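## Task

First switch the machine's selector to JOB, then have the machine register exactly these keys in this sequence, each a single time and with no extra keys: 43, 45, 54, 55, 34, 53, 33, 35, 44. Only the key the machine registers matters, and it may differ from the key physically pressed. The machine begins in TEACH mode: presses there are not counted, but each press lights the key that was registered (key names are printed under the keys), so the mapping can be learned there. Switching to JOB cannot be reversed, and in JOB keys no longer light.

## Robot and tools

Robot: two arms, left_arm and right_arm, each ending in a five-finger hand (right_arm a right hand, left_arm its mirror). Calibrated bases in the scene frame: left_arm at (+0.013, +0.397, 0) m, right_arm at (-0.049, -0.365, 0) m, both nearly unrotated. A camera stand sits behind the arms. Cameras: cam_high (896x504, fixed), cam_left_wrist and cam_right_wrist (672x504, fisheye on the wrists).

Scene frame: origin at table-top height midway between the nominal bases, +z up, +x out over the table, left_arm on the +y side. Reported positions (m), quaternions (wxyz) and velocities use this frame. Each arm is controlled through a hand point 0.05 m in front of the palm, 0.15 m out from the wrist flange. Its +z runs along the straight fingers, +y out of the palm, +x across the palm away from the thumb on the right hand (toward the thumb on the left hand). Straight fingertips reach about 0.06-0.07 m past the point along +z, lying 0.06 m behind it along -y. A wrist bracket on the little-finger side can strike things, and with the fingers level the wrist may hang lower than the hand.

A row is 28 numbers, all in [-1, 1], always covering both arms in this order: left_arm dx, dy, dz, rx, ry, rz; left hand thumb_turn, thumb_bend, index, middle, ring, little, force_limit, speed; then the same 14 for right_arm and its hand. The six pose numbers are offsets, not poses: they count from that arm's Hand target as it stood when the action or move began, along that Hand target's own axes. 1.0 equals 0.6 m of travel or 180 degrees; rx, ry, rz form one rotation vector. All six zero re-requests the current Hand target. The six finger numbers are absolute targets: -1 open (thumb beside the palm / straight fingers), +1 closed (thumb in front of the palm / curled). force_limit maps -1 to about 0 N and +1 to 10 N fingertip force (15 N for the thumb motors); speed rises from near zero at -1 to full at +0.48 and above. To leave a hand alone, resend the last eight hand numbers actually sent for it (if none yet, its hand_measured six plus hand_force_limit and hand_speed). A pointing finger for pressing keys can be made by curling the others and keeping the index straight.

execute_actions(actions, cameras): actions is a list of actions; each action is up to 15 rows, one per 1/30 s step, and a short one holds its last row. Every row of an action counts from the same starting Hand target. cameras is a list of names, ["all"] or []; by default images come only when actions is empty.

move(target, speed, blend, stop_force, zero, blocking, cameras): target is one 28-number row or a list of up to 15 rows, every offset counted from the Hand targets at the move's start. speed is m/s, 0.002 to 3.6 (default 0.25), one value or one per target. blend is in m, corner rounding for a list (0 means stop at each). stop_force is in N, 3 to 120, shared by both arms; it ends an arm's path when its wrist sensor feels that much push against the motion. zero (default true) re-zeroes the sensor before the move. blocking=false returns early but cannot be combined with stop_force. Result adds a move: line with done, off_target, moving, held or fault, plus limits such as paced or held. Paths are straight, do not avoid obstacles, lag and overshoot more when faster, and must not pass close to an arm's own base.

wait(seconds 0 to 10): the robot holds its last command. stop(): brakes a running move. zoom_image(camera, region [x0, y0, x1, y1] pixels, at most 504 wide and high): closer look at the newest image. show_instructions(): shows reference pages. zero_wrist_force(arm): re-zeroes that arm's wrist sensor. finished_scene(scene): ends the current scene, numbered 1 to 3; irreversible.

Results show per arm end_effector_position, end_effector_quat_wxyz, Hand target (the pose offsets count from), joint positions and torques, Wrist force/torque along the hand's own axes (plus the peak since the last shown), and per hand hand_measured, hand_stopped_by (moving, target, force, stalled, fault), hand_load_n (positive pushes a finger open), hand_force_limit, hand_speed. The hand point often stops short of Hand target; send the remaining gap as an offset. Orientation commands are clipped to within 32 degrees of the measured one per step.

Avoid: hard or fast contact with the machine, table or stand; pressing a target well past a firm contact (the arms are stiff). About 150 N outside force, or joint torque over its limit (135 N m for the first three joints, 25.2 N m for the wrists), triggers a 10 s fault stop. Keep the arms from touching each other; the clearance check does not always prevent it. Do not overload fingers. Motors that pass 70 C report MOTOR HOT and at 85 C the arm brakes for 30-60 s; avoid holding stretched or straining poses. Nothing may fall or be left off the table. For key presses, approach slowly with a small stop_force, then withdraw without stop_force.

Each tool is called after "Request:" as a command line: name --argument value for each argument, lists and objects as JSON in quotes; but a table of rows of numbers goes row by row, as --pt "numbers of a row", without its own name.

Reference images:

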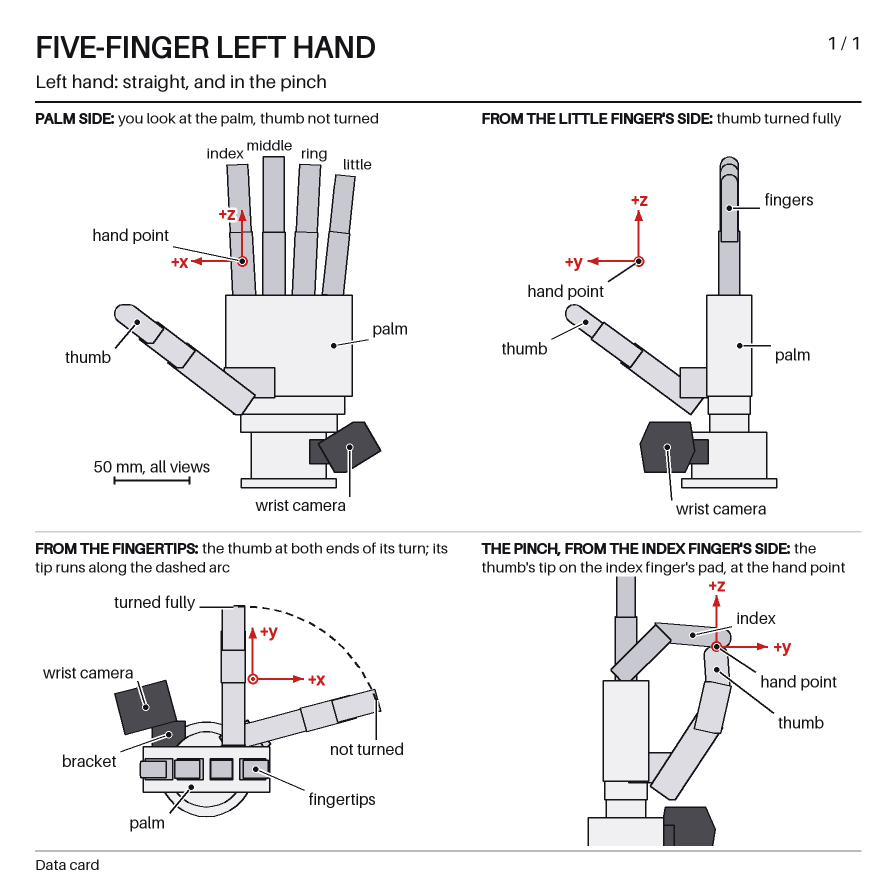

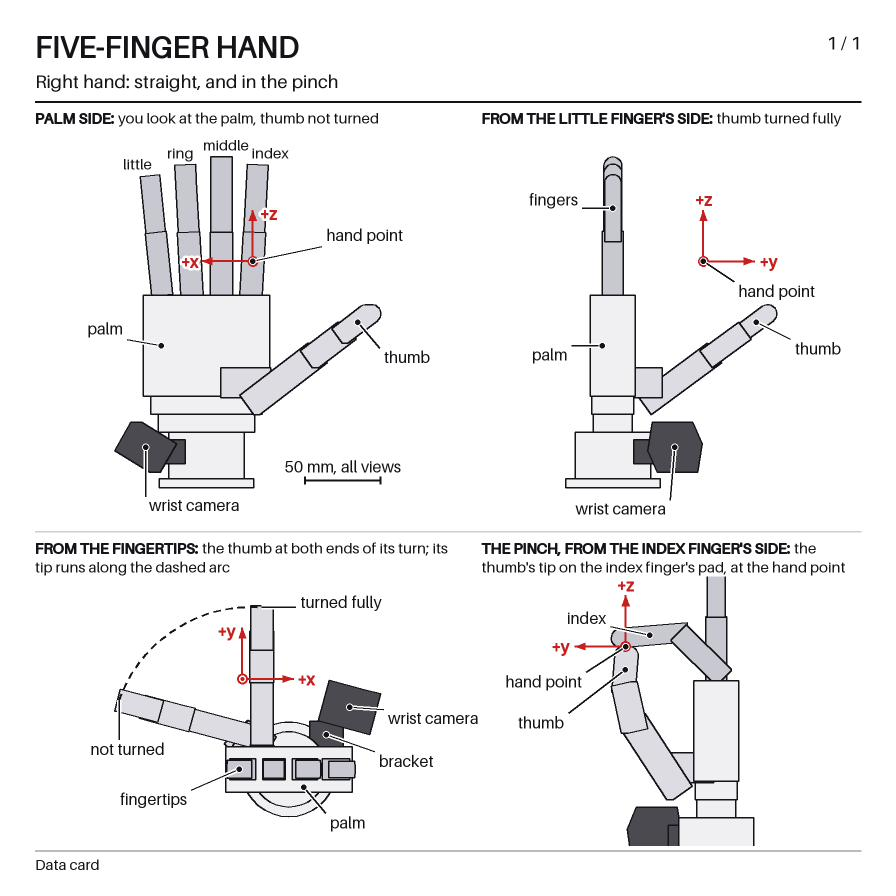

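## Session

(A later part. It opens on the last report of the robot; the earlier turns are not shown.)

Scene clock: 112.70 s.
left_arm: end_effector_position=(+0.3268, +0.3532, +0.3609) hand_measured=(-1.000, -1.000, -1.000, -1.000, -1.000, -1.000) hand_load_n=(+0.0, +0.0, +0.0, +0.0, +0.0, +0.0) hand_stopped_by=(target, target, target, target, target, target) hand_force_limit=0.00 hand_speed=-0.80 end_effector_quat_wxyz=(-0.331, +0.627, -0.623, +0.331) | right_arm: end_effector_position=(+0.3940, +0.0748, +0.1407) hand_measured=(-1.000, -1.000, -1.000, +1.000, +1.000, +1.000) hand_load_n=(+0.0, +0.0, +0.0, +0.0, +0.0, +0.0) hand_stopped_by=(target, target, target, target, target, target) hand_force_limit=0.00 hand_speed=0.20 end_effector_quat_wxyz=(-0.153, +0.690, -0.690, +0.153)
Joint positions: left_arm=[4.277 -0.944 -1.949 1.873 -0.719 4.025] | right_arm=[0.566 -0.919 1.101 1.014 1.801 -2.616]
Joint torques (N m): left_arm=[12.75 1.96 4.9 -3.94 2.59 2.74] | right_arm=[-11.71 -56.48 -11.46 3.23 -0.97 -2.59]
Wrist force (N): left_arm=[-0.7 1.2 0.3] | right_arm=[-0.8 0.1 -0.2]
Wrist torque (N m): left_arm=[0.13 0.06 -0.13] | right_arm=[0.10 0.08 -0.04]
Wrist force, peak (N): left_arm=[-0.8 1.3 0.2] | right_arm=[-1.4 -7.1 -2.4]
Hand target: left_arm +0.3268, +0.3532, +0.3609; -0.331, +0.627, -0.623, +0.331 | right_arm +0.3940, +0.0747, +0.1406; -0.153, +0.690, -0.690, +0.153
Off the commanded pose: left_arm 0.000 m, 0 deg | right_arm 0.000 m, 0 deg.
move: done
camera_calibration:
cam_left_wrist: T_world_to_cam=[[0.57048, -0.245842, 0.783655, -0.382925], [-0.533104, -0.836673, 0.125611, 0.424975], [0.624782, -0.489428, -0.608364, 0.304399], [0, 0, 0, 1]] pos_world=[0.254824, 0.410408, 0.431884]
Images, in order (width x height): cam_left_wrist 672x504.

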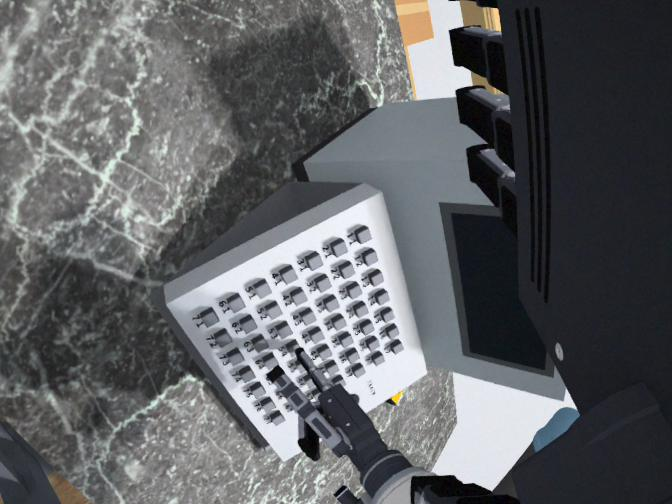

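Request:
move --pt "0 0 0 0 0 0 -1 -1 -1 -1 -1 -1 0 -0.8 0 0 0.0083 0 0 0 -1 -1 -1 1 1 1 0 0.2" --pt "0 0 0 0 0 0 -1 -1 -1 -1 -1 -1 0 -0.8 0 0 0.03 0 0 0 -1 -1 -1 1 1 1 0 0.2" --speed '[0.05,0.015]' --stop_force 6

Request:
move --pt "0 0 0 0 0 0 -1 -1 -1 -1 -1 -1 0 -0.8 0 0 -0.0167 0 0 0 -1 -1 -1 1 1 1 0 0.2" --pt "0 0 0 0 0 0 -1 -1 -1 -1 -1 -1 0 -0.8 0.1116 -0.0052 -0.0143 0 0 0 -1 -1 -1 1 1 1 0 0.2" --speed 0.12 --blend '[0.003,0]'

Request:
move --pt "0 0 0 0 0 0 -1 -1 -1 -1 -1 -1 0 -0.8 0 0 0.0083 0 0 0 -1 -1 -1 1 1 1 0 0.2" --pt "0 0 0 0 0 0 -1 -1 -1 -1 -1 -1 0 -0.8 0 0 0.03 0 0 0 -1 -1 -1 1 1 1 0 0.2" --speed '[0.05,0.015]' --stop_force 6 --cameras '["cam_left_wrist"]'

Request:
zoom_image --camera "cam_left_wrist" --region '[230, 260, 390, 420]'

Scene clock: 123.10 s.
left_arm: end_effector_position=(+0.3268, +0.3532, +0.3609) hand_measured=(-1.000, -1.000, -1.000, -1.000, -1.000, -1.000) hand_load_n=(+0.0, +0.0, +0.0, +0.0, +0.0, +0.0) hand_stopped_by=(target, target, target, target, target, target) hand_force_limit=0.00 hand_speed=-0.80 end_effector_quat_wxyz=(-0.331, +0.627, -0.623, +0.331) | right_arm: end_effector_position=(+0.3982, +0.0747, +0.1316) hand_measured=(-1.000, -1.000, -1.000, +1.000, +1.000, +1.000) hand_load_n=(+0.0, +0.0, +0.0, +0.0, +0.0, +0.0) hand_stopped_by=(target, target, target, target, target, target) hand_force_limit=0.00 hand_speed=0.20 end_effector_quat_wxyz=(-0.153, +0.690, -0.690, +0.153)
Joint positions: left_arm=[4.277 -0.944 -1.949 1.873 -0.719 4.025] | right_arm=[0.562 -0.907 1.104 0.998 1.799 -2.62]
Joint torques (N m): left_arm=[12.59 0.67 5.36 -3.75 2.89 2.7] | right_arm=[10.48 -50.66 -22.67 3.22 1.83 2.12]
Wrist force (N): left_arm=[-0.7 1.0 0.1] | right_arm=[-1.1 -1.5 -8.1]
Wrist torque (N m): left_arm=[0.13 0.06 -0.13] | right_arm=[0.63 -0.02 0.01]
Wrist force, peak (N): left_arm=[-0.7 1.3 0.2] | right_arm=[0.0 -1.4 -21.7]
Hand target: left_arm +0.3268, +0.3532, +0.3609; -0.331, +0.627, -0.623, +0.331 | right_arm +0.3982, +0.0747, +0.1316; -0.153, +0.690, -0.690, +0.153 (not the last commanded pose)
Off the commanded pose: left_arm 0.000 m, 0 deg | right_arm 0.008 m, 0 deg.
move: contact (right_arm); path passed 1 of 2 targets

Scene clock: 124.17 s.
left_arm: end_effector_position=(+0.3268, +0.3532, +0.3609) hand_measured=(-1.000, -1.000, -1.000, -1.000, -1.000, -1.000) hand_load_n=(+0.0, +0.0, +0.0, +0.0, +0.0, +0.0) hand_stopped_by=(target, target, target, target, target, target) hand_force_limit=0.00 hand_speed=-0.80 end_effector_quat_wxyz=(-0.331, +0.627, -0.623, +0.331) | right_arm: end_effector_position=(+0.3975, +0.0078, +0.1408) hand_measured=(-1.000, -1.000, -1.000, +1.000, +1.000, +1.000) hand_load_n=(+0.0, +0.0, +0.0, +0.0, +0.0, +0.0) hand_stopped_by=(target, target, target, target, target, target) hand_force_limit=0.00 hand_speed=0.20 end_effector_quat_wxyz=(-0.153, +0.690, -0.690, +0.153)
Joint positions: left_arm=[4.277 -0.944 -1.949 1.873 -0.719 4.025] | right_arm=[0.452 -1.034 1.282 0.926 1.758 -2.724]
Joint torques (N m): left_arm=[12.48 2.14 4.76 -3.8 2.94 2.79] | right_arm=[1.94 -39.42 -13.95 2.69 1.48 1.5]
Wrist force (N): left_arm=[-0.8 1.1 0.0] | right_arm=[-0.4 0.2 0.0]
Wrist torque (N m): left_arm=[0.13 0.06 -0.13] | right_arm=[0.10 0.04 -0.01]
Wrist force, peak (N): left_arm=[-0.8 1.4 0.0] | right_arm=[-1.4 -1.3 -7.5]
Hand target: left_arm +0.3268, +0.3532, +0.3609; -0.331, +0.627, -0.623, +0.331 | right_arm +0.3974, +0.0077, +0.1407; -0.153, +0.690, -0.690, +0.153
Off the commanded pose: left_arm 0.000 m, 0 deg | right_arm 0.000 m, 0 deg.
move: done

Scene clock: 125.83 s.
left_arm: end_effector_position=(+0.3268, +0.3532, +0.3609) hand_measured=(-1.000, -1.000, -1.000, -1.000, -1.000, -1.000) hand_load_n=(-0.5, +0.0, +0.0, +0.0, +0.0, +0.0) hand_stopped_by=(target, target, target, target, target, target) hand_force_limit=0.00 hand_speed=-0.80 end_effector_quat_wxyz=(-0.331, +0.627, -0.623, +0.331) | right_arm: end_effector_position=(+0.4021, +0.0077, +0.1308) hand_measured=(-1.000, -1.000, -1.000, +1.000, +1.000, +1.000) hand_load_n=(+0.0, +0.0, +0.0, +0.0, +0.0, +0.0) hand_stopped_by=(target, target, target, target, target, target) hand_force_limit=0.00 hand_speed=0.20 end_effector_quat_wxyz=(-0.153, +0.690, -0.690, +0.153)
Joint positions: left_arm=[4.277 -0.944 -1.949 1.873 -0.719 4.025] | right_arm=[0.448 -1.019 1.285 0.907 1.756 -2.728]
Joint torques (N m): left_arm=[13.86 0.95 5.96 -3.83 2.8 2.86] | right_arm=[10.65 -46.98 -21.83 3.06 1.9 1.82]
Wrist force (N): left_arm=[-0.7 1.0 0.2] | right_arm=[-1.5 -1.3 -7.2]
Wrist torque (N m): left_arm=[0.12 0.05 -0.13] | right_arm=[0.58 -0.02 -0.01]
Wrist force, peak (N): left_arm=[-0.8 1.3 0.3] | right_arm=[-0.6 -1.1 -21.5]
Hand target: left_arm +0.3268, +0.3532, +0.3609; -0.331, +0.627, -0.623, +0.331 | right_arm +0.4021, +0.0077, +0.1308; -0.153, +0.690, -0.690, +0.153 (not the last commanded pose)
Off the commanded pose: left_arm 0.000 m, 0 deg | right_arm 0.007 m, 0 deg.
move: contact (right_arm); path passed 1 of 2 targets
camera_calibration:
cam_left_wrist: T_world_to_cam=[[0.57048, -0.245842, 0.783655, -0.382925], [-0.533104, -0.836673, 0.125611, 0.424975], [0.624782, -0.489428, -0.608364, 0.304399], [0, 0, 0, 1]] pos_world=[0.254824, 0.410408, 0.431884]
Images, in order (width x height): cam_left_wrist 672x504.

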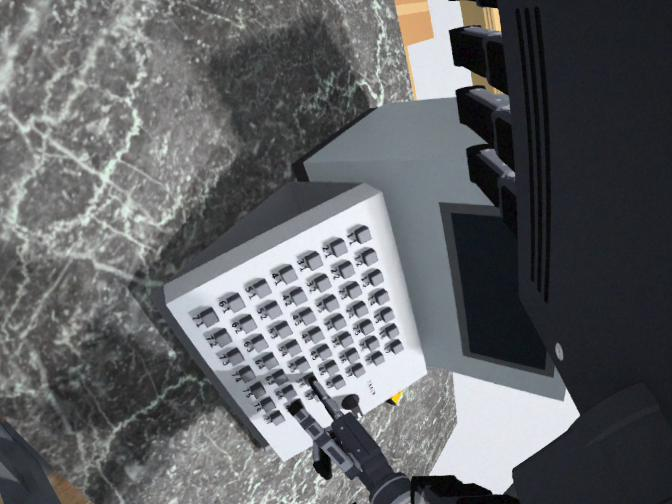

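Scaled by 3.150 from the camera's 672x504 image, which has a finer 960x720 frame.

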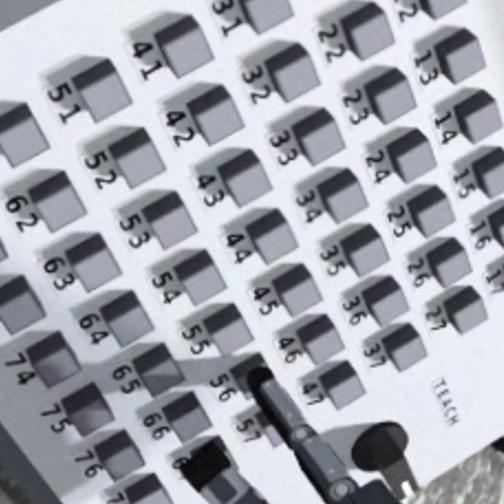

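Request:
move --pt "0 0 0 0 0 0 -1 -1 -1 -1 -1 -1 0 -0.8 0 0 -0.0167 0 0 0 -1 -1 -1 1 1 1 0 0.2" --pt "0 0 0 0 0 0 -1 -1 -1 -1 -1 -1 0 -0.8 -0.0528 0.0588 -0.0141 0 0 0 -1 -1 -1 1 1 1 0 0.2" --speed 0.12 --blend '[0.003,0]'

Request:
move --pt "0 0 0 0 0 0 -1 -1 -1 -1 -1 -1 0 -0.8 0 0 0.0083 0 0 0 -1 -1 -1 1 1 1 0 0.2" --pt "0 0 0 0 0 0 -1 -1 -1 -1 -1 -1 0 -0.8 0 0 0.03 0 0 0 -1 -1 -1 1 1 1 0 0.2" --speed '[0.05,0.015]' --stop_force 6

Request:
move --pt "0 0 0 0 0 0 -1 -1 -1 -1 -1 -1 0 -0.8 0 0 -0.0167 0 0 0 -1 -1 -1 1 1 1 0 0.2" --pt "0 0 0 0 0 0 -1 -1 -1 -1 -1 -1 0 -0.8 0.0558 -0.0026 -0.0155 0 0 0 -1 -1 -1 1 1 1 0 0.2" --speed 0.12 --blend '[0.003,0]'

Request:
move --pt "0 0 0 0 0 0 -1 -1 -1 -1 -1 -1 0 -0.8 0 0 0.0083 0 0 0 -1 -1 -1 1 1 1 0 0.2" --pt "0 0 0 0 0 0 -1 -1 -1 -1 -1 -1 0 -0.8 0 0 0.03 0 0 0 -1 -1 -1 1 1 1 0 0.2" --speed '[0.05,0.015]' --stop_force 6 --cameras '["cam_left_wrist"]'

Request:
zoom_image --camera "cam_left_wrist" --region '[230, 260, 390, 420]'

Request:
move --pt "0 0 0 0 0 0 -1 -1 -1 -1 -1 -1 0 -0.8 0 0 -0.0167 0 0 0 -1 -1 -1 1 1 1 0 0.2" --pt "0 0 0 0 0 0 -1 -1 -1 -1 -1 -1 0 -0.8 -0.0618 -0.1084 -0.0255 0 0 0 -1 -1 -1 1 1 1 0 0.2" --speed 0.12 --blend '[0.003,0]'

Request:
move --pt "0 0 0 0 0 0 -1 -1 -1 -1 -1 -1 0 -0.8 0 0 0.0083 0 0 0 -1 -1 -1 1 1 1 0 0.2" --pt "0 0 0 0 0 0 -1 -1 -1 -1 -1 -1 0 -0.8 0 0 0.03 0 0 0 -1 -1 -1 1 1 1 0 0.2" --speed '[0.05,0.015]' --stop_force 6

Request:
move --pt "0 0 0 0 0 0 -1 -1 -1 -1 -1 -1 0 -0.8 0 0 -0.0167 0 0 0 -1 -1 -1 1 1 1 0 0.2" --pt "0 0 0 0 0 0 -1 -1 -1 -1 -1 -1 0 -0.8 -0.0498 0.1136 -0.0103 0 0 0 -1 -1 -1 1 1 1 0 0.2" --speed 0.12 --blend '[0.003,0]'

Request:
move --pt "0 0 0 0 0 0 -1 -1 -1 -1 -1 -1 0 -0.8 0 0 0.0083 0 0 0 -1 -1 -1 1 1 1 0 0.2" --pt "0 0 0 0 0 0 -1 -1 -1 -1 -1 -1 0 -0.8 0 0 0.03 0 0 0 -1 -1 -1 1 1 1 0 0.2" --speed '[0.05,0.015]' --stop_force 6 --cameras '["cam_left_wrist"]'

Request:
zoom_image --camera "cam_left_wrist" --region '[200, 260, 360, 420]'

Scene clock: 138.73 s.
left_arm: end_effector_position=(+0.3268, +0.3532, +0.3609) hand_measured=(-1.000, -1.000, -1.000, -1.000, -1.000, -1.000) hand_load_n=(+0.0, +0.0, +0.0, +0.0, +0.0, +0.0) hand_stopped_by=(target, target, target, target, target, target) hand_force_limit=0.00 hand_speed=-0.80 end_effector_quat_wxyz=(-0.331, +0.627, -0.623, +0.331) | right_arm: end_effector_position=(+0.3665, +0.0394, +0.1234) hand_measured=(-1.000, -1.000, -1.000, +1.000, +1.000, +1.000) hand_load_n=(+0.0, +0.0, +0.0, +0.5, +0.0, +0.0) hand_stopped_by=(target, target, target, target, target, target) hand_force_limit=0.00 hand_speed=0.20 end_effector_quat_wxyz=(-0.153, +0.690, -0.690, +0.153)
Joint positions: left_arm=[4.277 -0.944 -1.949 1.873 -0.719 4.025] | right_arm=[0.537 -1.022 1.313 0.899 1.79 -2.644]
Joint torques (N m): left_arm=[12.62 1.53 5.68 -3.67 2.46 2.77] | right_arm=[-2.74 -51.36 -24.81 3.31 -1.11 -1.38]
Wrist force (N): left_arm=[-0.7 0.9 0.1] | right_arm=[-0.5 -0.1 -0.2]
Wrist torque (N m): left_arm=[0.10 0.05 -0.12] | right_arm=[0.07 0.04 0.02]
Wrist force, peak (N): left_arm=[-0.8 1.2 0.3] | right_arm=[-1.5 -1.3 -7.5]
Hand target: left_arm +0.3268, +0.3532, +0.3609; -0.331, +0.627, -0.623, +0.331 | right_arm +0.3665, +0.0394, +0.1235; -0.153, +0.690, -0.690, +0.153
Off the commanded pose: left_arm 0.000 m, 0 deg | right_arm 0.000 m, 0 deg.
move: done

Scene clock: 140.27 s.
left_arm: end_effector_position=(+0.3268, +0.3532, +0.3609) hand_measured=(-1.000, -1.000, -1.000, -1.000, -1.000, -1.000) hand_load_n=(+0.0, +0.0, +0.0, +0.0, +0.0, +0.0) hand_stopped_by=(target, target, target, target, target, target) hand_force_limit=0.00 hand_speed=-0.80 end_effector_quat_wxyz=(-0.331, +0.627, -0.623, +0.331) | right_arm: end_effector_position=(+0.3705, +0.0394, +0.1150) hand_measured=(-1.000, -1.000, -1.000, +1.000, +1.000, +1.000) hand_load_n=(+0.0, -0.5, +0.0, +0.0, +0.0, +0.0) hand_stopped_by=(target, target, target, target, target, target) hand_force_limit=0.00 hand_speed=0.20 end_effector_quat_wxyz=(-0.153, +0.690, -0.690, +0.153)
Joint positions: left_arm=[4.277 -0.944 -1.949 1.873 -0.719 4.025] | right_arm=[0.533 -1.01 1.315 0.883 1.788 -2.648]
Joint torques (N m): left_arm=[12.71 1.67 5.22 -3.95 2.62 2.95] | right_arm=[10.95 -47.84 -22.5 3.14 1.85 1.98]
Wrist force (N): left_arm=[-0.6 1.1 0.3] | right_arm=[-1.6 -1.5 -7.3]
Wrist torque (N m): left_arm=[0.12 0.05 -0.12] | right_arm=[0.57 0.01 -0.03]
Wrist force, peak (N): left_arm=[-0.8 1.3 0.4] | right_arm=[-0.3 -1.5 -22.2]
Hand target: left_arm +0.3268, +0.3532, +0.3609; -0.331, +0.627, -0.623, +0.331 | right_arm +0.3705, +0.0394, +0.1150; -0.153, +0.690, -0.690, +0.153 (not the last commanded pose)
Off the commanded pose: left_arm 0.000 m, 0 deg | right_arm 0.009 m, 0 deg.
move: contact (right_arm); path passed 1 of 2 targets

Scene clock: 141.13 s.
left_arm: end_effector_position=(+0.3268, +0.3532, +0.3609) hand_measured=(-1.000, -1.000, -1.000, -1.000, -1.000, -1.000) hand_load_n=(+0.0, +0.0, +0.0, +0.0, +0.0, +0.0) hand_stopped_by=(target, target, target, target, target, target) hand_force_limit=0.00 hand_speed=-0.80 end_effector_quat_wxyz=(-0.331, +0.627, -0.623, +0.331) | right_arm: end_effector_position=(+0.3681, +0.0060, +0.1242) hand_measured=(-1.000, -1.000, -1.000, +1.000, +1.000, +1.000) hand_load_n=(+0.0, +0.0, +0.0, +0.0, +0.0, +0.0) hand_stopped_by=(target, target, target, target, target, target) hand_force_limit=0.00 hand_speed=0.20 end_effector_quat_wxyz=(-0.154, +0.690, -0.690, +0.153)
Joint positions: left_arm=[4.277 -0.944 -1.949 1.873 -0.719 4.025] | right_arm=[0.476 -1.078 1.395 0.86 1.767 -2.702]
Joint torques (N m): left_arm=[12.39 0.56 5.53 -3.81 2.58 2.82] | right_arm=[3.98 -35.21 -14.48 2.92 1.52 1.79]
Wrist force (N): left_arm=[-0.7 1.2 0.2] | right_arm=[-0.1 0.2 -0.3]
Wrist torque (N m): left_arm=[0.15 0.05 -0.13] | right_arm=[0.12 -0.03 0.02]
Wrist force, peak (N): left_arm=[-0.8 1.3 0.1] | right_arm=[-1.5 -1.7 -6.7]
Hand target: left_arm +0.3268, +0.3532, +0.3609; -0.331, +0.627, -0.623, +0.331 | right_arm +0.3680, +0.0059, +0.1241; -0.153, +0.690, -0.690, +0.153
Off the commanded pose: left_arm 0.000 m, 0 deg | right_arm 0.000 m, 0 deg.
move: done

Scene clock: 142.73 s.
left_arm: end_effector_position=(+0.3268, +0.3532, +0.3609) hand_measured=(-1.000, -1.000, -1.000, -1.000, -1.000, -1.000) hand_load_n=(-0.5, +0.0, +0.0, +0.0, +0.0, +0.0) hand_stopped_by=(target, target, target, target, target, target) hand_force_limit=0.00 hand_speed=-0.80 end_effector_quat_wxyz=(-0.331, +0.627, -0.623, +0.331) | right_arm: end_effector_position=(+0.3724, +0.0060, +0.1147) hand_measured=(-1.000, -1.000, -1.000, +1.000, +1.000, +1.000) hand_load_n=(-0.5, +0.0, +0.0, +0.0, +0.0, +0.0) hand_stopped_by=(target, target, target, target, target, target) hand_force_limit=0.00 hand_speed=0.20 end_effector_quat_wxyz=(-0.153, +0.690, -0.690, +0.153)
Joint positions: left_arm=[4.277 -0.944 -1.949 1.873 -0.719 4.025] | right_arm=[0.472 -1.063 1.398 0.842 1.765 -2.706]
Joint torques (N m): left_arm=[12.38 1.55 4.99 -3.66 2.92 3.02] | right_arm=[11.11 -46.55 -22.11 3.21 1.96 2]
Wrist force (N): left_arm=[-0.7 1.1 0.1] | right_arm=[-1.5 -1.1 -5.7]
Wrist torque (N m): left_arm=[0.13 0.05 -0.13] | right_arm=[0.49 -0.08 0.00]
Wrist force, peak (N): left_arm=[-0.9 1.3 0.1] | right_arm=[-0.6 -1.2 -20.1]
Hand target: left_arm +0.3268, +0.3532, +0.3609; -0.331, +0.627, -0.623, +0.331 | right_arm +0.3724, +0.0060, +0.1147; -0.153, +0.690, -0.690, +0.153 (not the last commanded pose)
Off the commanded pose: left_arm 0.000 m, 0 deg | right_arm 0.008 m, 0 deg.
move: contact (right_arm); path passed 1 of 2 targets
camera_calibration:
cam_left_wrist: T_world_to_cam=[[0.57048, -0.245842, 0.783655, -0.382925], [-0.533104, -0.836673, 0.125611, 0.424975], [0.624782, -0.489428, -0.608364, 0.304399], [0, 0, 0, 1]] pos_world=[0.254824, 0.410408, 0.431884]
Images, in order (width x height): cam_left_wrist 672x504.

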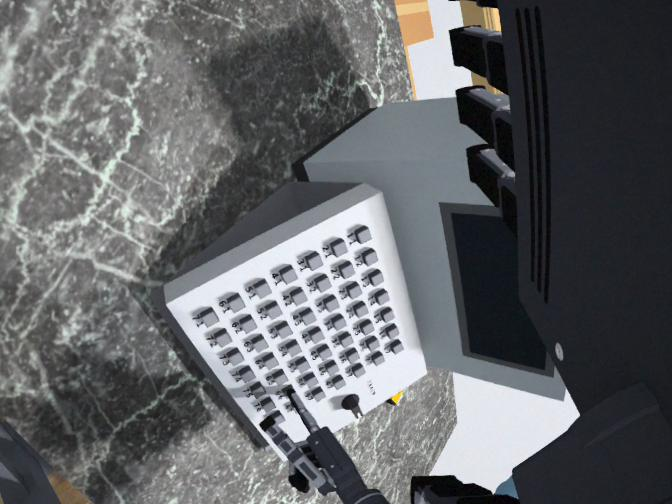

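Scaled by 3.150 from the camera's 672x504 image, which has a finer 960x720 frame.

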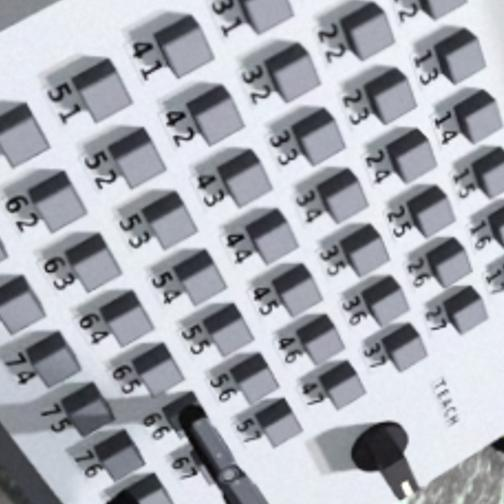

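Scene clock: 143.90 s.
left_arm: end_effector_position=(+0.3268, +0.3532, +0.3609) hand_measured=(-1.000, -1.000, -1.000, -1.000, -1.000, -1.000) hand_load_n=(+0.0, +0.0, +0.0, -0.5, +0.0, +0.0) hand_stopped_by=(target, target, target, target, target, target) hand_force_limit=0.00 hand_speed=-0.80 end_effector_quat_wxyz=(-0.331, +0.627, -0.623, +0.331) | right_arm: end_effector_position=(+0.4248, +0.0431, +0.1560) hand_measured=(-1.000, -1.000, -1.000, +1.000, +1.000, +1.000) hand_load_n=(+0.0, +0.0, +0.0, +0.0, +0.0, +0.0) hand_stopped_by=(target, target, target, target, target, target) hand_force_limit=0.00 hand_speed=0.20 end_effector_quat_wxyz=(-0.154, +0.690, -0.690, +0.153)
Joint positions: left_arm=[4.277 -0.944 -1.949 1.873 -0.719 4.025] | right_arm=[0.488 -0.928 1.072 1.035 1.771 -2.69]
Joint torques (N m): left_arm=[12.38 1.42 5.94 -3.68 2.71 2.62] | right_arm=[-3.99 -44.55 -24.25 2.36 0.35 -0.58]
Wrist force (N): left_arm=[-0.6 1.1 0.1] | right_arm=[-0.7 0.2 -0.1]
Wrist torque (N m): left_arm=[0.14 0.04 -0.12] | right_arm=[0.09 0.07 -0.02]
Wrist force, peak (N): left_arm=[-0.8 1.3 0.1] | right_arm=[-1.7 -1.1 -5.2]
Hand target: left_arm +0.3268, +0.3532, +0.3609; -0.331, +0.627, -0.623, +0.331 | right_arm +0.4249, +0.0430, +0.1561; -0.153, +0.690, -0.690, +0.153
Off the commanded pose: left_arm 0.000 m, 0 deg | right_arm 0.000 m, 0 deg.
move: done

Scene clock: 145.53 s.
left_arm: end_effector_position=(+0.3268, +0.3532, +0.3609) hand_measured=(-1.000, -1.000, -1.000, -1.000, -1.000, -1.000) hand_load_n=(+0.0, +0.0, +0.0, +0.0, +0.0, +0.0) hand_stopped_by=(target, target, target, target, target, target) hand_force_limit=0.00 hand_speed=-0.80 end_effector_quat_wxyz=(-0.331, +0.627, -0.623, +0.331) | right_arm: end_effector_position=(+0.4291, +0.0431, +0.1471) hand_measured=(-1.000, -1.000, -1.000, +1.000, +1.000, +1.000) hand_load_n=(+0.0, +0.0, +0.0, +0.0, +0.0, +0.0) hand_stopped_by=(target, target, target, target, target, target) hand_force_limit=0.00 hand_speed=0.20 end_effector_quat_wxyz=(-0.154, +0.690, -0.690, +0.153)
Joint positions: left_arm=[4.277 -0.944 -1.949 1.873 -0.719 4.025] | right_arm=[0.485 -0.915 1.075 1.02 1.77 -2.694]
Joint torques (N m): left_arm=[11.82 0.81 5.82 -3.62 2.75 2.74] | right_arm=[11.02 -52.75 -23.32 3.2 1.97 1.88]
Wrist force (N): left_arm=[-0.8 1.3 0.0] | right_arm=[-1.6 -0.7 -6.1]
Wrist torque (N m): left_arm=[0.17 0.07 -0.14] | right_arm=[0.56 -0.05 0.02]
Wrist force, peak (N): left_arm=[-0.8 1.3 0.0] | right_arm=[-0.6 -1.2 -19.9]
Hand target: left_arm +0.3268, +0.3532, +0.3609; -0.331, +0.627, -0.623, +0.331 | right_arm +0.4291, +0.0431, +0.1471; -0.154, +0.690, -0.690, +0.153 (not the last commanded pose)
Off the commanded pose: left_arm 0.000 m, 0 deg | right_arm 0.008 m, 0 deg.
move: contact (right_arm); path passed 1 of 2 targets

Scene clock: 146.67 s.
left_arm: end_effector_position=(+0.3268, +0.3532, +0.3609) hand_measured=(-1.000, -1.000, -1.000, -1.000, -1.000, -1.000) hand_load_n=(+0.0, +0.0, +0.0, +0.0, +0.0, +0.0) hand_stopped_by=(target, target, target, target, target, target) hand_force_limit=0.00 hand_speed=-0.80 end_effector_quat_wxyz=(-0.331, +0.627, -0.623, +0.331) | right_arm: end_effector_position=(+0.3647, +0.0730, +0.1240) hand_measured=(-1.000, -1.000, -1.000, +1.000, +1.000, +1.000) hand_load_n=(+0.0, +0.0, +0.0, +0.0, +0.5, +0.0) hand_stopped_by=(target, target, target, target, target, target) hand_force_limit=0.00 hand_speed=0.20 end_effector_quat_wxyz=(-0.154, +0.690, -0.690, +0.153)
Joint positions: left_arm=[4.277 -0.944 -1.949 1.873 -0.719 4.025] | right_arm=[0.593 -0.964 1.22 0.945 1.81 -2.59]
Joint torques (N m): left_arm=[11.62 2.14 4.3 -3.48 2.66 2.78] | right_arm=[-5.41 -34.2 -15.88 2.63 -1.18 -1.8]
Wrist force (N): left_arm=[-0.5 1.0 0.1] | right_arm=[-0.1 -0.1 -0.1]
Wrist torque (N m): left_arm=[0.12 0.02 -0.11] | right_arm=[0.07 -0.03 0.04]
Wrist force, peak (N): left_arm=[-0.8 1.3 0.1] | right_arm=[-1.7 -1.1 -5.9]
Hand target: left_arm +0.3268, +0.3532, +0.3609; -0.331, +0.627, -0.623, +0.331 | right_arm +0.3647, +0.0729, +0.1239; -0.154, +0.690, -0.690, +0.153
Off the commanded pose: left_arm 0.000 m, 0 deg | right_arm 0.000 m, 0 deg.
move: done

Scene clock: 148.23 s.
left_arm: end_effector_position=(+0.3268, +0.3532, +0.3609) hand_measured=(-1.000, -1.000, -1.000, -1.000, -1.000, -1.000) hand_load_n=(+0.0, +0.0, +0.0, +0.0, +0.0, +0.0) hand_stopped_by=(target, target, target, target, target, target) hand_force_limit=0.00 hand_speed=-0.80 end_effector_quat_wxyz=(-0.331, +0.627, -0.623, +0.331) | right_arm: end_effector_position=(+0.3687, +0.0729, +0.1154) hand_measured=(-1.000, -1.000, -1.000, +1.000, +1.000, +1.000) hand_load_n=(+0.0, +0.0, +0.0, +0.0, +0.0, +0.5) hand_stopped_by=(target, target, target, target, target, target) hand_force_limit=0.00 hand_speed=0.20 end_effector_quat_wxyz=(-0.154, +0.690, -0.690, +0.153)
Joint positions: left_arm=[4.277 -0.944 -1.949 1.873 -0.719 4.025] | right_arm=[0.589 -0.952 1.223 0.93 1.809 -2.594]
Joint torques (N m): left_arm=[12.15 1.48 6.38 -3.66 2.45 2.78] | right_arm=[11.12 -49.51 -22.4 3.27 1.76 2.21]
Wrist force (N): left_arm=[-0.6 1.1 0.3] | right_arm=[-1.0 -1.5 -7.5]
Wrist torque (N m): left_arm=[0.13 0.04 -0.13] | right_arm=[0.62 -0.07 -0.02]
Wrist force, peak (N): left_arm=[-0.7 1.3 0.2] | right_arm=[-0.2 -1.6 -22.4]
Hand target: left_arm +0.3268, +0.3532, +0.3609; -0.331, +0.627, -0.623, +0.331 | right_arm +0.3687, +0.0730, +0.1154; -0.154, +0.690, -0.690, +0.153 (not the last commanded pose)
Off the commanded pose: left_arm 0.000 m, 0 deg | right_arm 0.009 m, 0 deg.
move: contact (right_arm); path passed 1 of 2 targets
camera_calibration:
cam_left_wrist: T_world_to_cam=[[0.57048, -0.245842, 0.783655, -0.382925], [-0.533104, -0.836673, 0.125611, 0.424975], [0.624782, -0.489428, -0.608364, 0.304399], [0, 0, 0, 1]] pos_world=[0.254824, 0.410408, 0.431884]
Images, in order (width x height): cam_left_wrist 672x504.

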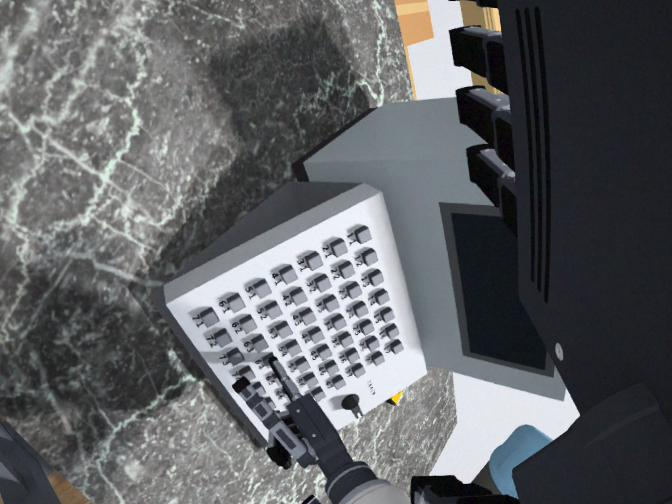

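Scaled by 3.150 from the camera's 672x504 image, which has a finer 960x720 frame.

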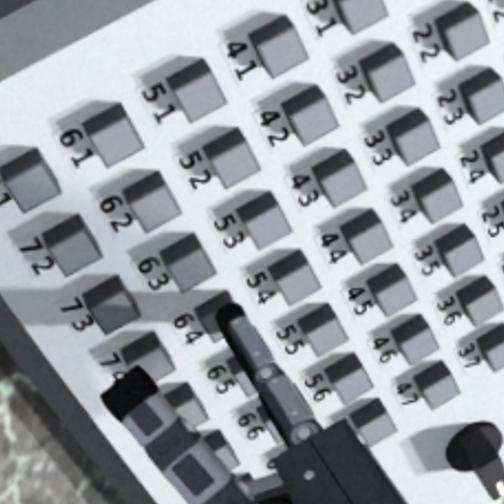

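Request:
move --pt "0 0 0 0 0 0 -1 -1 -1 -1 -1 -1 0 -0.8 0 0 -0.0167 0 0 0 -1 -1 -1 1 1 1 0 0.2" --pt "0 0 0 0 0 0 -1 -1 -1 -1 -1 -1 0 -0.8 -0.006 -0.1104 -0.0243 0 0 0 -1 -1 -1 1 1 1 0 0.2" --speed 0.12 --blend '[0.003,0]'

Request:
move --pt "0 0 0 0 0 0 -1 -1 -1 -1 -1 -1 0 -0.8 0 0 0.0083 0 0 0 -1 -1 -1 1 1 1 0 0.2" --pt "0 0 0 0 0 0 -1 -1 -1 -1 -1 -1 0 -0.8 0 0 0.03 0 0 0 -1 -1 -1 1 1 1 0 0.2" --speed '[0.05,0.015]' --stop_force 6

Request:
move --pt "0 0 0 0 0 0 -1 -1 -1 -1 -1 -1 0 -0.8 0 0 -0.0167 0 0 0 -1 -1 -1 1 1 1 0 0.2" --pt "0 0 0 0 0 0 -1 -1 -1 -1 -1 -1 0 -0.8 0.1116 -0.0052 -0.0143 0 0 0 -1 -1 -1 1 1 1 0 0.2" --speed 0.12 --blend '[0.003,0]'

Request:
move --pt "0 0 0 0 0 0 -1 -1 -1 -1 -1 -1 0 -0.8 0 0 0.0083 0 0 0 -1 -1 -1 1 1 1 0 0.2" --pt "0 0 0 0 0 0 -1 -1 -1 -1 -1 -1 0 -0.8 0 0 0.03 0 0 0 -1 -1 -1 1 1 1 0 0.2" --speed '[0.05,0.015]' --stop_force 6

Request:
move --pt "0 0 0 0 0 0 -1 -1 -1 -1 -1 -1 0 -0.8 0 0 -0.0167 0 0 0 -1 -1 -1 1 1 1 0 0.2" --pt "0 0 0 0 0 0 -1 -1 -1 -1 -1 -1 0 -0.8 -0.0528 0.0581 -0.0141 0 0 0 -1 -1 -1 1 1 1 0 0.2" --speed 0.12 --blend '[0.003,0]'

Request:
move --pt "0 0 0 0 0 0 -1 -1 -1 -1 -1 -1 0 -0.8 0 0 0.0083 0 0 0 -1 -1 -1 1 1 1 0 0.2" --pt "0 0 0 0 0 0 -1 -1 -1 -1 -1 -1 0 -0.8 0 0 0.03 0 0 0 -1 -1 -1 1 1 1 0 0.2" --speed '[0.05,0.015]' --stop_force 6 --cameras '["cam_left_wrist"]'

Request:
move --target '[0,0,0,0,0,0,-1,-1,-1,-1,-1,-1,0,-0.8,0,0,-0.05,0,0,0,-1,-1,-1,1,1,1,0,0.2]' --speed 0.15

Scene clock: 158.73 s.
left_arm: end_effector_position=(+0.3268, +0.3532, +0.3609) hand_measured=(-1.000, -1.000, -1.000, -1.000, -1.000, -1.000) hand_load_n=(+0.0, +0.0, +0.0, +0.0, +0.0, +0.0) hand_stopped_by=(target, target, target, target, target, target) hand_force_limit=0.00 hand_speed=-0.80 end_effector_quat_wxyz=(-0.331, +0.627, -0.623, +0.331) | right_arm: end_effector_position=(+0.4225, +0.0765, +0.1566) hand_measured=(-1.000, -1.000, -1.000, +1.000, +1.000, +1.000) hand_load_n=(+0.0, +0.0, +0.0, +0.0, +0.0, +0.5) hand_stopped_by=(target, target, target, target, target, target) hand_force_limit=0.00 hand_speed=0.20 end_effector_quat_wxyz=(-0.154, +0.690, -0.690, +0.153)
Joint positions: left_arm=[4.277 -0.944 -1.949 1.873 -0.719 4.025] | right_arm=[0.542 -0.867 0.971 1.086 1.792 -2.639]
Joint torques (N m): left_arm=[13.32 0.12 5.59 -3.56 2.64 2.78] | right_arm=[12 -52.1 -25.14 1.92 1.57 2.61]
Wrist force (N): left_arm=[-0.6 1.0 0.2] | right_arm=[-0.5 0.2 -0.4]
Wrist torque (N m): left_arm=[0.12 0.05 -0.12] | right_arm=[0.14 0.06 -0.02]
Wrist force, peak (N): left_arm=[-0.7 1.4 0.2] | right_arm=[-0.9 -1.2 -7.8]
Hand target: left_arm +0.3268, +0.3532, +0.3609; -0.331, +0.627, -0.623, +0.331 | right_arm +0.4225, +0.0765, +0.1567; -0.154, +0.690, -0.690, +0.153
Off the commanded pose: left_arm 0.000 m, 0 deg | right_arm 0.000 m, 0 deg.
move: done

Scene clock: 160.40 s.
left_arm: end_effector_position=(+0.3268, +0.3532, +0.3609) hand_measured=(-1.000, -1.000, -1.000, -1.000, -1.000, -1.000) hand_load_n=(+0.0, +0.0, +0.0, +0.0, +0.0, +0.0) hand_stopped_by=(target, target, target, target, target, target) hand_force_limit=0.00 hand_speed=-0.80 end_effector_quat_wxyz=(-0.331, +0.627, -0.623, +0.331) | right_arm: end_effector_position=(+0.4269, +0.0766, +0.1474) hand_measured=(-1.000, -1.000, -1.000, +1.000, +1.000, +1.000) hand_load_n=(-0.5, +0.0, +0.5, +0.0, +0.0, +0.0) hand_stopped_by=(target, target, target, target, target, target) hand_force_limit=0.00 hand_speed=0.20 end_effector_quat_wxyz=(-0.154, +0.690, -0.690, +0.153)
Joint positions: left_arm=[4.277 -0.944 -1.949 1.873 -0.719 4.025] | right_arm=[0.538 -0.855 0.974 1.07 1.79 -2.643]
Joint torques (N m): left_arm=[12.09 0.5 5.53 -3.63 2.64 2.72] | right_arm=[10.33 -54.86 -23.57 3.37 1.88 1.91]
Wrist force (N): left_arm=[-0.7 1.2 0.2] | right_arm=[-1.7 -1.1 -5.5]
Wrist torque (N m): left_arm=[0.14 0.06 -0.13] | right_arm=[0.47 -0.04 -0.05]
Wrist force, peak (N): left_arm=[-0.8 1.2 -0.1] | right_arm=[-0.8 -1.3 -18.8]
Hand target: left_arm +0.3268, +0.3532, +0.3609; -0.331, +0.627, -0.623, +0.331 | right_arm +0.4269, +0.0766, +0.1474; -0.154, +0.690, -0.690, +0.153 (not the last commanded pose)
Off the commanded pose: left_arm 0.000 m, 0 deg | right_arm 0.008 m, 0 deg.
move: contact (right_arm); path passed 1 of 2 targets

Scene clock: 161.47 s.
left_arm: end_effector_position=(+0.3268, +0.3532, +0.3609) hand_measured=(-1.000, -1.000, -1.000, -1.000, -1.000, -1.000) hand_load_n=(+0.0, +0.0, +0.0, +0.0, -0.5, +0.0) hand_stopped_by=(target, target, target, target, target, target) hand_force_limit=0.00 hand_speed=-0.80 end_effector_quat_wxyz=(-0.331, +0.627, -0.623, +0.331) | right_arm: end_effector_position=(+0.4261, +0.0096, +0.1565) hand_measured=(-1.000, -1.000, -1.000, +1.000, +1.000, +1.000) hand_load_n=(+0.0, +0.0, +0.0, +0.0, +0.0, +0.0) hand_stopped_by=(target, target, target, target, target, target) hand_force_limit=0.00 hand_speed=0.20 end_effector_quat_wxyz=(-0.154, +0.690, -0.690, +0.153)
Joint positions: left_arm=[4.277 -0.944 -1.949 1.873 -0.719 4.025] | right_arm=[0.432 -0.984 1.161 0.993 1.75 -2.743]
Joint torques (N m): left_arm=[11.14 1.63 5.64 -3.69 2.23 2.53] | right_arm=[2.2 -41.31 -13.25 2.71 1.46 1.59]
Wrist force (N): left_arm=[-0.6 1.1 0.1] | right_arm=[-0.1 0.1 -0.4]
Wrist torque (N m): left_arm=[0.13 0.04 -0.12] | right_arm=[0.10 -0.01 0.00]
Wrist force, peak (N): left_arm=[-0.8 1.3 0.0] | right_arm=[-2.0 -1.3 -4.9]
Hand target: left_arm +0.3268, +0.3532, +0.3609; -0.331, +0.627, -0.623, +0.331 | right_arm +0.4261, +0.0096, +0.1564; -0.154, +0.690, -0.690, +0.153
Off the commanded pose: left_arm 0.000 m, 0 deg | right_arm 0.000 m, 0 deg.
move: done

Scene clock: 163.17 s.
left_arm: end_effector_position=(+0.3268, +0.3532, +0.3609) hand_measured=(-1.000, -1.000, -1.000, -1.000, -1.000, -1.000) hand_load_n=(+0.0, +0.0, +0.0, +0.0, +0.0, +0.0) hand_stopped_by=(target, target, target, target, target, target) hand_force_limit=0.00 hand_speed=-0.80 end_effector_quat_wxyz=(-0.331, +0.627, -0.623, +0.331) | right_arm: end_effector_position=(+0.4307, +0.0096, +0.1465) hand_measured=(-1.000, -1.000, -1.000, +1.000, +1.000, +1.000) hand_load_n=(+0.0, +0.0, +0.0, +0.0, +0.0, +0.0) hand_stopped_by=(target, target, target, target, target, target) hand_force_limit=0.00 hand_speed=0.20 end_effector_quat_wxyz=(-0.154, +0.690, -0.690, +0.153)
Joint positions: left_arm=[4.277 -0.944 -1.949 1.873 -0.719 4.025] | right_arm=[0.428 -0.971 1.164 0.975 1.748 -2.747]
Joint torques (N m): left_arm=[10.78 0.99 5.21 -3.62 2.57 2.72] | right_arm=[10.79 -50.4 -23.17 3.37 1.96 1.93]
Wrist force (N): left_arm=[-0.7 1.1 0.1] | right_arm=[-1.4 -1.0 -5.0]
Wrist torque (N m): left_arm=[0.14 0.05 -0.13] | right_arm=[0.46 -0.10 0.00]
Wrist force, peak (N): left_arm=[-0.9 1.2 0.2] | right_arm=[-0.4 -1.3 -18.9]
Hand target: left_arm +0.3268, +0.3532, +0.3609; -0.331, +0.627, -0.623, +0.331 | right_arm +0.4307, +0.0096, +0.1465; -0.154, +0.690, -0.690, +0.153 (not the last commanded pose)
Off the commanded pose: left_arm 0.000 m, 0 deg | right_arm 0.007 m, 0 deg.
move: contact (right_arm); path passed 1 of 2 targets

Scene clock: 164.10 s.
left_arm: end_effector_position=(+0.3268, +0.3532, +0.3609) hand_measured=(-1.000, -1.000, -1.000, -1.000, -1.000, -1.000) hand_load_n=(-0.5, +0.0, +0.0, -0.5, +0.0, +0.0) hand_stopped_by=(target, target, target, target, target, target) hand_force_limit=0.00 hand_speed=-0.80 end_effector_quat_wxyz=(-0.331, +0.627, -0.623, +0.331) | right_arm: end_effector_position=(+0.3955, +0.0413, +0.1394) hand_measured=(-1.000, -1.000, -1.000, +1.000, +1.000, +1.000) hand_load_n=(+0.0, +0.0, +0.0, +0.0, +0.0, +0.0) hand_stopped_by=(target, target, target, target, target, target) hand_force_limit=0.00 hand_speed=0.20 end_effector_quat_wxyz=(-0.154, +0.690, -0.690, +0.153)
Joint positions: left_arm=[4.277 -0.944 -1.949 1.873 -0.719 4.025] | right_arm=[0.512 -0.979 1.2 0.963 1.78 -2.668]
Joint torques (N m): left_arm=[11.5 0.65 5.88 -3.76 2.57 2.76] | right_arm=[-3.58 -51.49 -24.36 3.24 -1.17 -1.67]
Wrist force (N): left_arm=[-0.6 1.2 0.1] | right_arm=[-0.3 0.1 -0.2]
Wrist torque (N m): left_arm=[0.15 0.04 -0.13] | right_arm=[0.09 0.00 0.06]
Wrist force, peak (N): left_arm=[-0.8 1.3 0.1] | right_arm=[-1.3 -1.2 -4.7]
Hand target: left_arm +0.3268, +0.3532, +0.3609; -0.331, +0.627, -0.623, +0.331 | right_arm +0.3955, +0.0413, +0.1395; -0.154, +0.690, -0.690, +0.153
Off the commanded pose: left_arm 0.000 m, 0 deg | right_arm 0.000 m, 0 deg.
move: done

Scene clock: 165.67 s.
left_arm: end_effector_position=(+0.3268, +0.3532, +0.3609) hand_measured=(-1.000, -1.000, -1.000, -1.000, -1.000, -1.000) hand_load_n=(+0.0, +0.0, +0.0, +0.0, +0.0, +0.0) hand_stopped_by=(target, target, target, target, target, target) hand_force_limit=0.00 hand_speed=-0.80 end_effector_quat_wxyz=(-0.331, +0.627, -0.623, +0.331) | right_arm: end_effector_position=(+0.3995, +0.0413, +0.1310) hand_measured=(-1.000, -1.000, -1.000, +1.000, +1.000, +1.000) hand_load_n=(+0.0, +0.0, +0.0, +0.0, +0.0, +0.0) hand_stopped_by=(target, target, target, target, target, target) hand_force_limit=0.00 hand_speed=0.20 end_effector_quat_wxyz=(-0.154, +0.690, -0.690, +0.153)
Joint positions: left_arm=[4.277 -0.944 -1.949 1.873 -0.719 4.025] | right_arm=[0.508 -0.967 1.203 0.948 1.779 -2.672]
Joint torques (N m): left_arm=[13.33 -1.33 5.2 -3.57 2.83 2.73] | right_arm=[11 -50 -23.65 3.35 1.89 1.91]
Wrist force (N): left_arm=[-0.7 1.1 0.3] | right_arm=[-1.4 -1.1 -5.5]
Wrist torque (N m): left_arm=[0.12 0.07 -0.13] | right_arm=[0.48 -0.05 -0.01]
Wrist force, peak (N): left_arm=[-1.0 1.2 0.1] | right_arm=[-0.3 -1.3 -19.8]
Hand target: left_arm +0.3268, +0.3532, +0.3609; -0.331, +0.627, -0.623, +0.331 | right_arm +0.3995, +0.0413, +0.1310; -0.154, +0.690, -0.690, +0.153 (not the last commanded pose)
Off the commanded pose: left_arm 0.000 m, 0 deg | right_arm 0.009 m, 0 deg.
move: contact (right_arm); path passed 1 of 2 targets
camera_calibration:
cam_left_wrist: T_world_to_cam=[[0.57048, -0.245842, 0.783655, -0.382925], [-0.533104, -0.836673, 0.125611, 0.424975], [0.624782, -0.489428, -0.608364, 0.304399], [0, 0, 0, 1]] pos_world=[0.254824, 0.410408, 0.431884]
Images, in order (width x height): cam_left_wrist 672x504.

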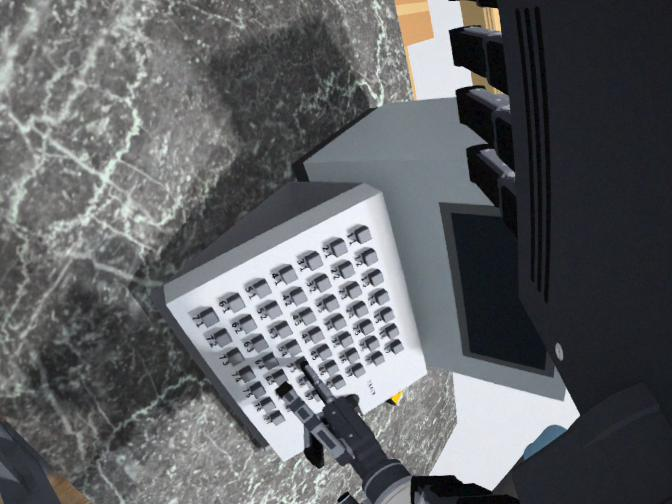

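Scene clock: 166.40 s.
left_arm: end_effector_position=(+0.3268, +0.3532, +0.3609) hand_measured=(-1.000, -1.000, -1.000, -1.000, -1.000, -1.000) hand_load_n=(+0.0, +0.0, +0.0, +0.0, +0.0, +0.0) hand_stopped_by=(target, target, target, target, target, target) hand_force_limit=0.00 hand_speed=-0.80 end_effector_quat_wxyz=(-0.331, +0.627, -0.623, +0.331) | right_arm: end_effector_position=(+0.3868, +0.0414, +0.1583) hand_measured=(-1.000, -1.000, -1.000, +1.000, +1.000, +1.000) hand_load_n=(+0.0, +0.0, +0.0, +0.0, +0.0, +0.0) hand_stopped_by=(target, target, target, target, target, target) hand_force_limit=0.00 hand_speed=0.20 end_effector_quat_wxyz=(-0.154, +0.690, -0.690, +0.153) end_effector_velocity=(+0.001, +0.000, -0.002) end_effector_angular_velocity=(+0.001, -0.002, +0.000)
Joint positions: left_arm=[4.277 -0.944 -1.949 1.873 -0.719 4.025] | right_arm=[0.52 -1.005 1.193 0.997 1.783 -2.66]
Joint velocities: left_arm=[within noise] | right_arm=[-0.001 0.002 0.001 -0.005 0 -0.001]
Joint torques (N m): left_arm=[11.9 -0.07 5.7 -3.66 2.59 2.67] | right_arm=[-10.93 -33.21 -10.99 0.03 0.13 -1.27]
Wrist force (N): left_arm=[-0.7 1.1 0.1] | right_arm=[-0.5 0.0 -0.5]
Wrist torque (N m): left_arm=[0.14 0.05 -0.13] | right_arm=[0.08 0.04 -0.04]
Wrist force, peak (N): left_arm=[-0.7 1.2 0.1] | right_arm=[-1.1 -1.2 -5.0]
Hand target: left_arm +0.3268, +0.3532, +0.3609; -0.331, +0.627, -0.623, +0.331 | right_arm +0.3868, +0.0413, +0.1581; -0.154, +0.690, -0.690, +0.153
Off the commanded pose: left_arm 0.000 m, 0 deg | right_arm 0.000 m, 0 deg.
move: done

Request:
finished_scene --scene 3

The scene is finished: the task was done.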